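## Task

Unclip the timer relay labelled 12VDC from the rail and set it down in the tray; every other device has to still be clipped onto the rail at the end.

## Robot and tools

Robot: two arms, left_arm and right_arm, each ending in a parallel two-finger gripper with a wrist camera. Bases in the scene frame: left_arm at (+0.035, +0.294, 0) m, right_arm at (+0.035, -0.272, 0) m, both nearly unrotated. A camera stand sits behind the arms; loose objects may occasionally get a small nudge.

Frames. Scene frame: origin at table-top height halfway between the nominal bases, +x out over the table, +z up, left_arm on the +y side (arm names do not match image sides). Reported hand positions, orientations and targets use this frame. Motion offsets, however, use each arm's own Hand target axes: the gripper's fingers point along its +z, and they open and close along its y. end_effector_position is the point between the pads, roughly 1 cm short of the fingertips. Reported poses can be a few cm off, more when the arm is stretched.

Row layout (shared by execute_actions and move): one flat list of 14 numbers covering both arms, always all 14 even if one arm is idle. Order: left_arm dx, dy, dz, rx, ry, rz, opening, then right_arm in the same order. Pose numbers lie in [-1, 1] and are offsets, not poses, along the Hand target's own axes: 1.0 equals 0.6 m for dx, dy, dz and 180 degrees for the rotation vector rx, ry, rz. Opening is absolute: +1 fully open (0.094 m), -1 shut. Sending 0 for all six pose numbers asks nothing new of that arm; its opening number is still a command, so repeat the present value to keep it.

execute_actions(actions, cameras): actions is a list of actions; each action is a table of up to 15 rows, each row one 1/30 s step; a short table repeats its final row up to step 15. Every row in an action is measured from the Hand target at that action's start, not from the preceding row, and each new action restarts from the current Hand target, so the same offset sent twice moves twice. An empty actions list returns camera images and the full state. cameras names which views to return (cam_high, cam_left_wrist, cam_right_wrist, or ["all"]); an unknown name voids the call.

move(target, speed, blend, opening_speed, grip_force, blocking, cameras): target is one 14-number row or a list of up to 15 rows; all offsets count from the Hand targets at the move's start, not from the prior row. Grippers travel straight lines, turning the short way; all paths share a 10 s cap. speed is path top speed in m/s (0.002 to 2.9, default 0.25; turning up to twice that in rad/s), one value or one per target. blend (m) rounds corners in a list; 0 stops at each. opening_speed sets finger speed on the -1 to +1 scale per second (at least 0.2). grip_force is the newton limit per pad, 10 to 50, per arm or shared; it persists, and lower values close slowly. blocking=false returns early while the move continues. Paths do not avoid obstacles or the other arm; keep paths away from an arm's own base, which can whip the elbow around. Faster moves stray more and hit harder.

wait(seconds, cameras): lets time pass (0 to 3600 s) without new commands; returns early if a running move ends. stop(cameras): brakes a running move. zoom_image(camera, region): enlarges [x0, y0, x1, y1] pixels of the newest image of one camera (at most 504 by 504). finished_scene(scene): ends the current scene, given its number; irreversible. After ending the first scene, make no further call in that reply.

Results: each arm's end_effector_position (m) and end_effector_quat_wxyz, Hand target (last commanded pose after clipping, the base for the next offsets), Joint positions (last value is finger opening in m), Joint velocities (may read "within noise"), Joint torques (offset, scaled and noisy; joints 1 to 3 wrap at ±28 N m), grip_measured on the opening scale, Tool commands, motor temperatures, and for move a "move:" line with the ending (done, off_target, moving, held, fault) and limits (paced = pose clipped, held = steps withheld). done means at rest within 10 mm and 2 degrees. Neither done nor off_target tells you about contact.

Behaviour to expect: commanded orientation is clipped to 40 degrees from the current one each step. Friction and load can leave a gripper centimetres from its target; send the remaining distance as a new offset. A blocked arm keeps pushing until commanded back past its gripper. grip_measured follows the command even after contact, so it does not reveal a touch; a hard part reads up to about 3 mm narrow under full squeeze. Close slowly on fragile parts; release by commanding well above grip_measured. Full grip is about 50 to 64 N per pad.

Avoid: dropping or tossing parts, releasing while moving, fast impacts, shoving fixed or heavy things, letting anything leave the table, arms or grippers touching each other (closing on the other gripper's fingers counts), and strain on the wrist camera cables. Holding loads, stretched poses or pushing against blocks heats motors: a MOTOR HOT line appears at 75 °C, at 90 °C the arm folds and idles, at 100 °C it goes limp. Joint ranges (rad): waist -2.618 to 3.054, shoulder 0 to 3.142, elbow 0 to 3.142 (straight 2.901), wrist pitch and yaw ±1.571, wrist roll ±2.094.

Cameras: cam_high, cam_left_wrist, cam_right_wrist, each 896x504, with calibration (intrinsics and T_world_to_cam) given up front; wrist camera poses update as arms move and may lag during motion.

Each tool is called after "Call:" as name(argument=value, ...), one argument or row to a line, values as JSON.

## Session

Call:
execute_actions(
  actions=[],
)

Call:
zoom_image(
  camera="cam_high",
  region=[340, 150, 540, 350],
)

Scene clock: 0.00 s.
left_arm: end_effector_position=(+0.3500, +0.1545, +0.2155) grip_measured=+1.000 end_effector_quat_wxyz=(+0.360, -0.242, +0.898, -0.066) | right_arm: end_effector_position=(+0.3501, -0.1255, +0.2689) grip_measured=+1.000 end_effector_quat_wxyz=(+0.336, +0.071, +0.938, +0.034)
Joint positions: left_arm=[-0.639 1.319 1.203 -0.855 -0.48 -1.038 0.094] | right_arm=[0.62 1.384 1.501 -1.088 0.364 0.656 0.094]
Joint velocities: within noise
Joint torques (N m): no reading
Motor temperatures (°C): left_arm=[18 20 22 20 17 20 17] | right_arm=[21 20 25 19 21 17 20]
Heat: left arm: 22 °C; right arm: 25 °C.
Hand target: left_arm +0.3509, +0.1561, +0.2222; +0.368, -0.244, +0.895, -0.068 | right_arm +0.3503, -0.1269, +0.2756; +0.345, +0.073, +0.935, +0.036
Tool commands: left_gripper/opening=+1.0 right_gripper/opening=+1.0
camera_calibration:
cam_left_wrist: T_world_to_cam=[[0.37492, -0.88157, 0.28685, -0.05894], [-0.86403, -0.44442, -0.23651, 0.4594], [0.33598, -0.15917, -0.92832, 0.19981]] pos_world=[0.3519, 0.18401, 0.31105]
cam_right_wrist: T_world_to_cam=[[-0.1297, -0.98241, -0.13435, -0.04067], [-0.9569, 0.15952, -0.24269, 0.459], [0.25985, 0.09709, -0.96076, 0.26901]] pos_world=[0.36404, -0.13929, 0.36439]

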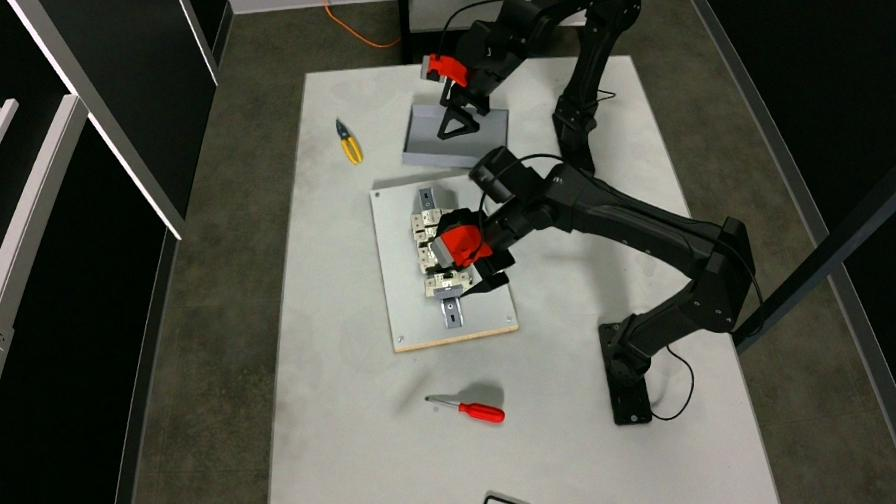

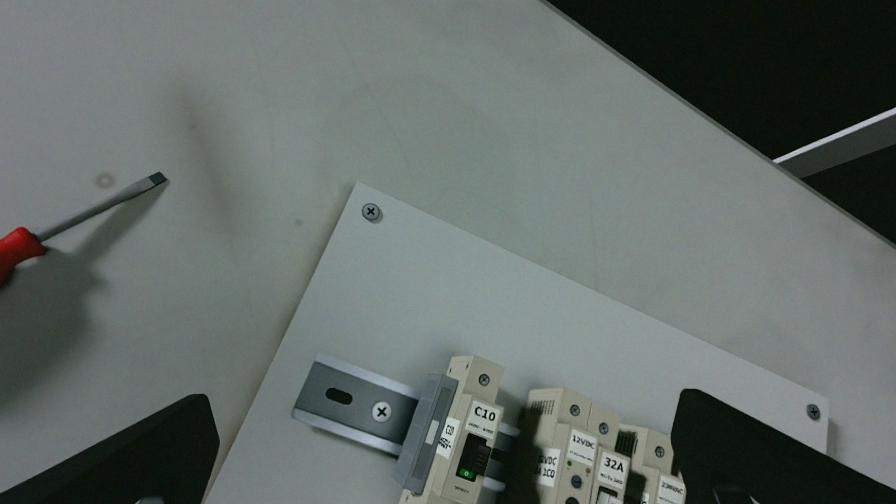

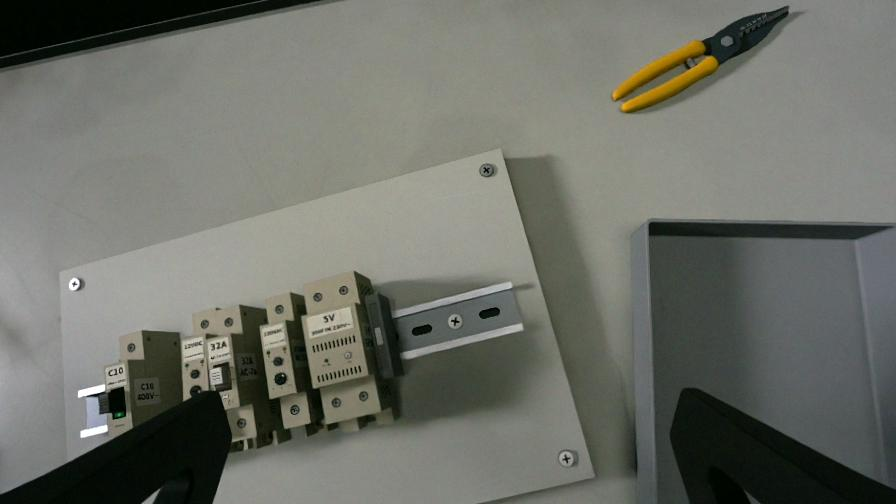

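Scaled by 2.520 from the camera's image (finer frame: 1280x720).

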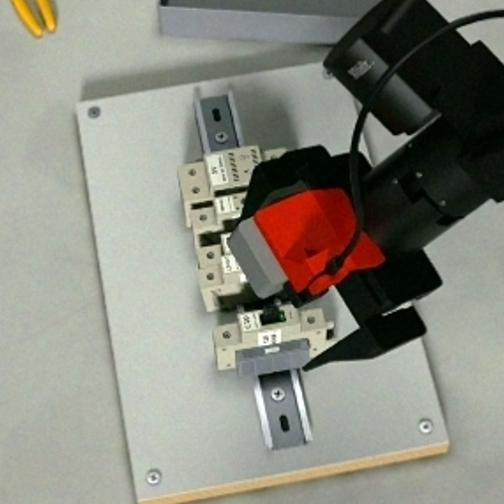

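Call:
move(
  target=[-0.025,0.267,-0.09,0,0,0,1,0.139,0.276,0.179,-0.172,0.193,-0.552,1],
  cameras=["cam_right_wrist"],
  speed=0.35,
)

Call:
zoom_image(
  camera="cam_right_wrist",
  region=[250, 100, 650, 500],
)

Scene clock: 15.93 s.
left_arm: end_effector_position=(+0.2647, +0.2986, +0.2267) grip_measured=+1.000 end_effector_quat_wxyz=(+0.373, -0.246, +0.892, -0.071) | right_arm: end_effector_position=(+0.3757, +0.0479, +0.1643) grip_measured=+1.000 end_effector_quat_wxyz=(-0.077, +0.733, -0.676, +0.008)
Joint positions: left_arm=[-0.037 0.749 0.947 -0.995 -0.098 -0.557 0.094] | right_arm=[0.755 2.302 2.456 -1.57 0.004 -0.899 0.094]
Joint torques (N m): left_arm=[0.49 -0.23 7.09 1.3 -0.04 0.16] | right_arm=[0.29 -9.94 9.57 0.69 -0.06 0.01]
Heat: left arm: 24 °C; right arm: 26 °C.
Hand target: left_arm +0.2607, +0.2999, +0.2224; +0.368, -0.244, +0.895, -0.067 | right_arm +0.3760, +0.0517, +0.1602; +0.000, +0.739, -0.674, +0.000
Off the commanded pose: left_arm 0.006 m, 1 deg | right_arm 0.006 m, 9 deg.
joint sent to its limit (right arm) — joint 4 (wrist pitch), lower limit. The joint targets are off in orientation, not in position.
move: off_target (right_arm)
cam_right_wrist: T_world_to_cam=[[0.99244, 0.04614, 0.1137, -0.39261], [0.00643, -0.94489, 0.32732, 0.02781], [0.12253, -0.32411, -0.93805, 0.21303]] pos_world=[0.36336, 0.11344, 0.23537]

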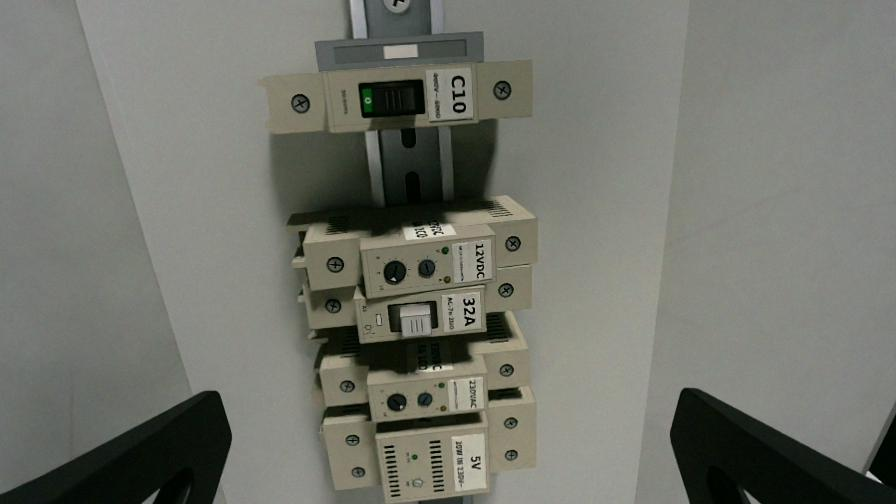

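Scaled by 1.260 from the camera's image (finer frame: 1280x720).

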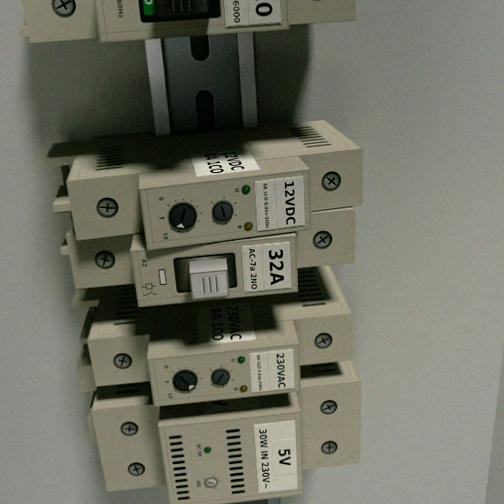

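Call:
move(
  target=[0,0,0,0,0,0,1,-0.0267,-0.006,0.092,0,0,-0.0055,0.5],
  cameras=["cam_right_wrist"],
)

Scene clock: 26.40 s.
left_arm: end_effector_position=(+0.2647, +0.2986, +0.2267) grip_measured=+1.000 end_effector_quat_wxyz=(+0.373, -0.245, +0.892, -0.071) | right_arm: end_effector_position=(+0.3776, +0.0646, +0.1047) grip_measured=+0.503 end_effector_quat_wxyz=(-0.024, +0.743, -0.669, +0.004)
Joint positions: left_arm=[-0.036 0.749 0.947 -0.995 -0.097 -0.557 0.094] | right_arm=[0.777 2.472 2.523 -1.574 0.004 -0.9 0.071]
Joint torques (N m): left_arm=[0.49 -0.23 7.12 1.3 -0.04 0.11] | right_arm=[0.29 -11.93 9.39 0.53 -0.06 0.04]
Heat: left arm: 24 °C; right arm: 26 °C.
Hand target: left_arm +0.2607, +0.3000, +0.2224; +0.368, -0.244, +0.895, -0.067 | right_arm +0.3780, +0.0680, +0.1049; +0.000, +0.745, -0.667, +0.000
Off the commanded pose: left_arm 0.006 m, 1 deg | right_arm 0.003 m, 3 deg.
joint sent to its limit (right arm) — joint 4 (wrist pitch), lower limit. The joint targets are off in orientation, not in position.
move: off_target (right_arm)
cam_right_wrist: T_world_to_cam=[[0.99667, 0.07432, 0.03339, -0.38359], [0.05527, -0.9178, 0.39318, 0.03595], [0.05986, -0.39003, -0.91886, 0.18829]] pos_world=[0.36905, 0.13495, 0.17169]

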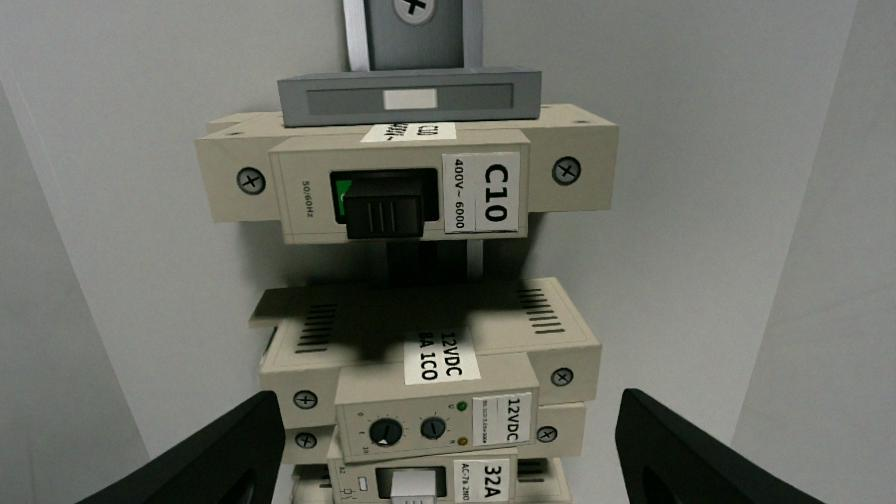

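Call:
move(
  target=[
    [0,0,0,0,0,0,1,-0.0025,0.005,0.031,0,0,-0.011,0.5],
    [0,0,0,0,0,0,1,-0.0025,0.005,0.031,0,0,-0.011,-0.4],
  ],
  cameras=["cam_right_wrist"],
  speed=0.12,
  opening_speed=1,
)

Scene clock: 35.53 s.
left_arm: end_effector_position=(+0.2647, +0.2986, +0.2267) grip_measured=+1.000 end_effector_quat_wxyz=(+0.373, -0.245, +0.892, -0.071) | right_arm: end_effector_position=(+0.3762, +0.0650, +0.0928) grip_measured=-0.073 end_effector_quat_wxyz=(-0.011, +0.752, -0.659, +0.003)
Joint positions: left_arm=[-0.036 0.749 0.947 -0.995 -0.097 -0.557 0.094] | right_arm=[0.78 2.498 2.523 -1.575 0.004 -0.923 0.044]
Joint torques (N m): left_arm=[0.49 -0.23 7.1 1.31 -0.04 0.11] | right_arm=[0.53 -11.1 9.14 0.5 -0.04 0]
Heat: left arm: 24 °C; right arm: 26 °C.
Hand target: left_arm +0.2607, +0.3000, +0.2224; +0.368, -0.244, +0.895, -0.067 | right_arm +0.3749, +0.0692, +0.0863; +0.000, +0.756, -0.654, +0.000
Off the commanded pose: left_arm 0.006 m, 1 deg | right_arm 0.008 m, 2 deg.
joint sent to its limit (right arm) — joint 4 (wrist pitch), lower limit. The joint targets still meet the commanded pose.
move: done
cam_right_wrist: T_world_to_cam=[[0.9948, 0.10096, 0.01319, -0.38099], [0.08674, -0.90817, 0.40953, 0.02712], [0.05332, -0.40626, -0.9122, 0.18038]] pos_world=[0.36704, 0.13637, 0.15846]

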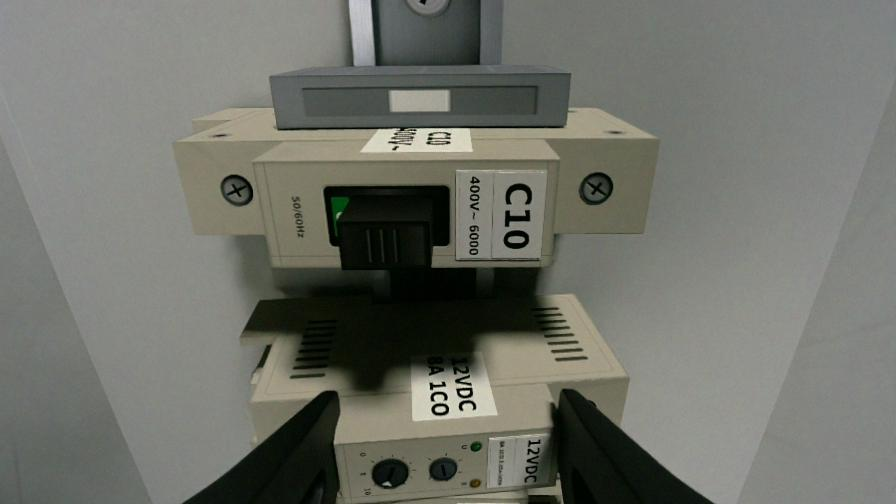

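Call:
move(
  target=[
    [0,0,0,0,0,0,1,0,0,0,0,0,0,0.3],
    [0,0,0,0,0,0,1,0,0,0.01,0,0,0,0.3],
    [0,0,0,0,0,0,1,0,0,0.01,0,0,0,-0.5],
    [0,0,0,0,0,0,1,0,-0.035,-0.02,-0.1,0,0,-0.5],
  ],
  cameras=["cam_right_wrist"],
  speed=[0.1,0.08,0.08,0.08],
  opening_speed=1.2,
)

Scene clock: 46.60 s.
left_arm: end_effector_position=(+0.2647, +0.2986, +0.2267) grip_measured=+1.000 end_effector_quat_wxyz=(+0.373, -0.245, +0.892, -0.071) | right_arm: end_effector_position=(+0.3905, +0.0657, +0.0998) grip_measured=-0.066 end_effector_quat_wxyz=(-0.037, +0.743, -0.664, -0.073)
Joint positions: left_arm=[-0.036 0.749 0.947 -0.995 -0.097 -0.557 0.094] | right_arm=[0.702 2.535 2.612 -1.594 -0.155 -0.979 0.044]
Joint torques (N m): left_arm=[0.5 -0.24 7.08 1.31 -0.04 0.11] | right_arm=[-0.35 -11.69 9.65 0.72 -0.3 0]
Heat: left arm: 24 °C; right arm: 27 °C.
Hand target: left_arm +0.2607, +0.3000, +0.2224; +0.368, -0.244, +0.895, -0.067 | right_arm +0.3957, +0.0722, +0.0983; +0.119, +0.747, -0.646, -0.103
Off the commanded pose: left_arm 0.006 m, 1 deg | right_arm 0.008 m, 18 deg.
joint read past its limit (right arm) — joint 4 (wrist pitch), lower limit.
joint sent to its limit (right arm) — joint 4 (wrist pitch), lower limit. The joint targets are off in orientation, not in position.
move: off_target (right_arm); target 3's new opening was sent with right_arm's hand 0.011 m and 1 deg from that target
cam_right_wrist: T_world_to_cam=[[0.99478, 0.08772, -0.05217, -0.38797], [0.09863, -0.95762, 0.2706, 0.03612], [-0.02622, -0.27434, -0.96128, 0.21374]] pos_world=[0.38799, 0.12725, 0.17545]

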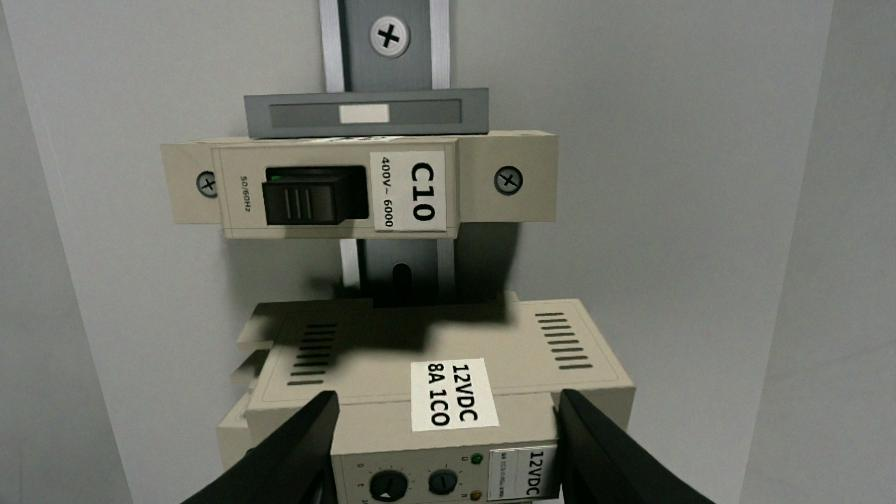

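Call:
move(
  target=[
    [0,0,0,0,0,0,1,0,-0.013,-0.025,0,0,0,-0.5],
    [0,0,0,0,0,0,1,0,0.036,-0.164,0,0,0,-0.5],
    [0,0,0,0,0,0,1,0.623,0.263,-0.063,0.1,-0.022,0.14,-0.5],
  ],
  cameras=["cam_right_wrist","cam_high"],
  speed=[0.06,0.15,0.25],
  blend=[0.005,0.02,0],
)

Call:
zoom_image(
  camera="cam_high",
  region=[340, 90, 540, 350],
)

Scene clock: 62.20 s.
left_arm: end_effector_position=(+0.2647, +0.2986, +0.2267) grip_measured=+1.000 end_effector_quat_wxyz=(+0.373, -0.245, +0.892, -0.071) | right_arm: end_effector_position=(+0.3156, -0.3182, +0.1777) grip_measured=-0.066 end_effector_quat_wxyz=(-0.012, -0.593, +0.805, +0.005)
Joint positions: left_arm=[-0.036 0.749 0.947 -0.995 -0.097 -0.557 0.094] | right_arm=[-0.158 1.658 1.604 -1.541 0.01 -1.429 0.044]
Joint torques (N m): left_arm=[0.49 -0.23 7.09 1.3 -0.04 0.11] | right_arm=[-0.42 -9.85 5.03 0.59 -0.09 0]
Heat: left arm: 24 °C; right arm: 27 °C.
Hand target: left_arm +0.2607, +0.3000, +0.2224; +0.368, -0.244, +0.895, -0.067 | right_arm +0.3127, -0.3175, +0.1831; +0.001, -0.594, +0.804, -0.002
Off the commanded pose: left_arm 0.006 m, 1 deg | right_arm 0.006 m, 2 deg.
move: done
cam_right_wrist: T_world_to_cam=[[0.94529, -0.32493, -0.02901, -0.39554], [-0.28132, -0.85696, 0.43184, -0.22189], [-0.16518, -0.40005, -0.90148, 0.17447]] pos_world=[0.3403, -0.24887, 0.24163]
Images, in order (width x height): cam_high 896x504, cam_right_wrist 896x504.

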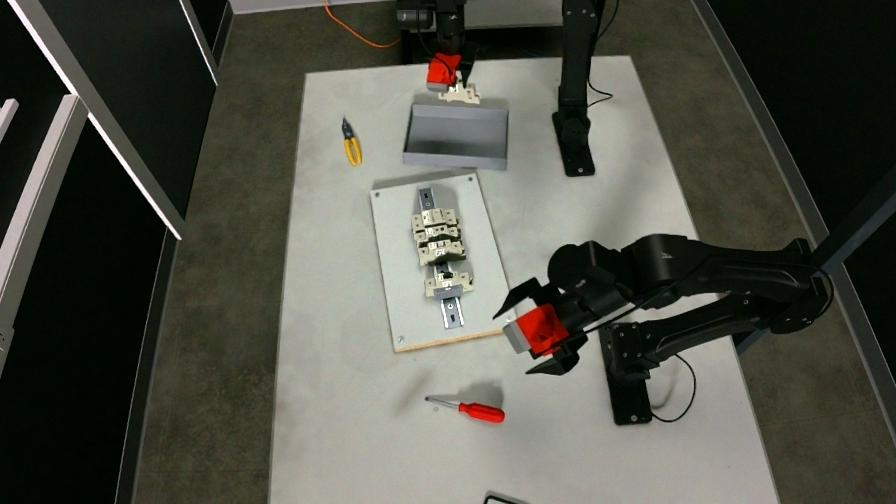

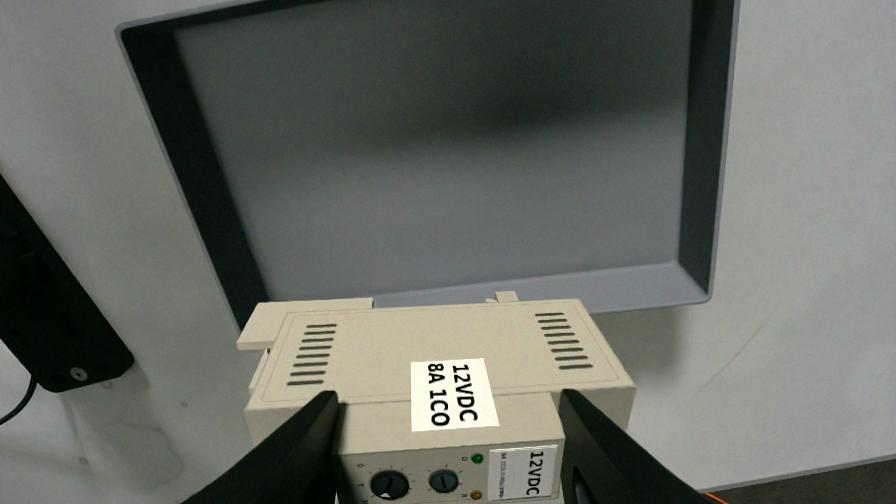

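Scaled by 1.938 from the camera's image (finer frame: 1280x720).

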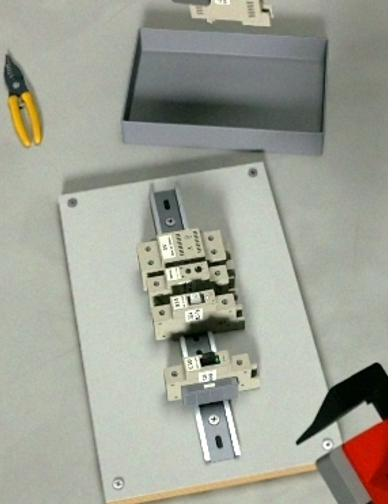

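Call:
move(
  target=[
    [0,0,0,0,0,0,1,-0.023,0,0,0,0,0,-0.5],
    [0,0,0,0,0,0,1,-0.023,0,0.16,0,0,0,-0.5],
    [0,0,0,0,0,0,1,-0.023,0,0.22,0,0,0,-0.5],
  ],
  speed=[0.2,0.15,0.04],
  blend=0.01,
)

Scene clock: 70.63 s.
left_arm: end_effector_position=(+0.2647, +0.2986, +0.2267) grip_measured=+1.000 end_effector_quat_wxyz=(+0.373, -0.245, +0.892, -0.071) | right_arm: end_effector_position=(+0.3140, -0.3070, +0.0655) grip_measured=-0.066 end_effector_quat_wxyz=(-0.006, -0.595, +0.804, -0.001)
Joint positions: left_arm=[-0.036 0.749 0.947 -0.995 -0.097 -0.557 0.094] | right_arm=[-0.12 1.646 1.141 -1.073 0.01 -1.395 0.044]
Joint torques (N m): left_arm=[0.51 -0.24 7.09 1.31 -0.04 0.11] | right_arm=[0.34 -5.39 2.63 1.13 -0.09 0.11]
Heat: left arm: 24 °C; right arm: 26 °C.
Hand target: left_arm +0.2607, +0.3000, +0.2224; +0.368, -0.244, +0.895, -0.067 | right_arm +0.3173, -0.3045, +0.0512; +0.001, -0.594, +0.804, -0.002
Off the commanded pose: left_arm 0.006 m, 1 deg | right_arm 0.015 m, 1 deg.
move: off_target (right_arm); blend cut to 0.0069 m at target 1

Contact; release.

Call:
move(
  target=[
    [0,0,0,0,0,0,1,0,0,0,0,0,0,0.3],
    [0,0,0,0,0,0,1,0,0,-0.15,0,0,0,0.3],
  ],
  cameras=["cam_right_wrist"],
  opening_speed=1,
)

Scene clock: 75.07 s.
left_arm: end_effector_position=(+0.2647, +0.2986, +0.2267) grip_measured=+1.000 end_effector_quat_wxyz=(+0.373, -0.245, +0.892, -0.071) | right_arm: end_effector_position=(+0.3132, -0.3068, +0.1288) grip_measured=+0.297 end_effector_quat_wxyz=(-0.012, -0.594, +0.804, +0.005)
Joint positions: left_arm=[-0.036 0.749 0.947 -0.995 -0.097 -0.557 0.094] | right_arm=[-0.12 1.627 1.375 -1.344 0.01 -1.394 0.061]
Joint torques (N m): left_arm=[0.5 -0.24 7.1 1.3 -0.04 0.11] | right_arm=[0.31 -7.99 9.76 0.36 -0.09 0.11]
Heat: left arm: 24 °C; right arm: 26 °C.
Hand target: left_arm +0.2607, +0.3000, +0.2224; +0.368, -0.244, +0.895, -0.067 | right_arm +0.3170, -0.3044, +0.1412; +0.002, -0.594, +0.805, -0.002
Off the commanded pose: left_arm 0.006 m, 1 deg | right_arm 0.013 m, 2 deg.
move: off_target (right_arm)
cam_right_wrist: T_world_to_cam=[[0.94637, -0.32177, -0.02907, -0.39027], [-0.27841, -0.85788, 0.4319, -0.19289], [-0.16391, -0.40064, -0.90145, 0.13397]] pos_world=[0.3376, -0.23737, 0.19273]

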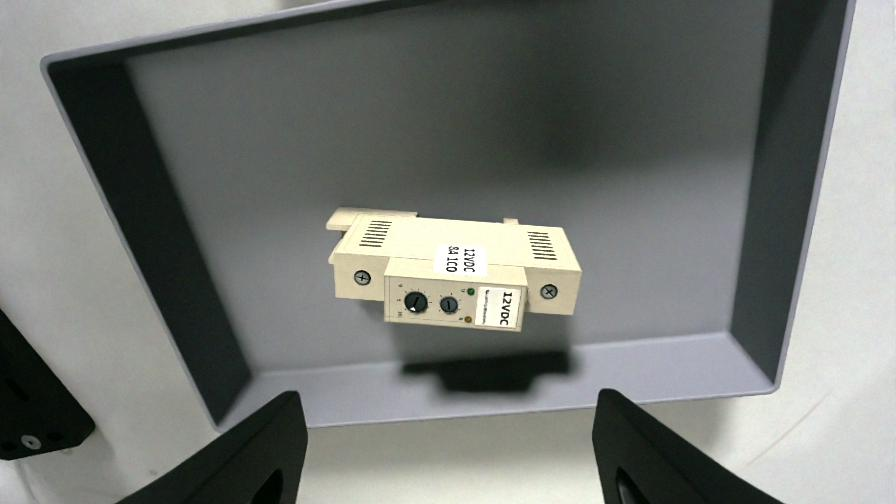

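Call:
finished_scene(
  scene=3,
)

The scene is finished: the task was done.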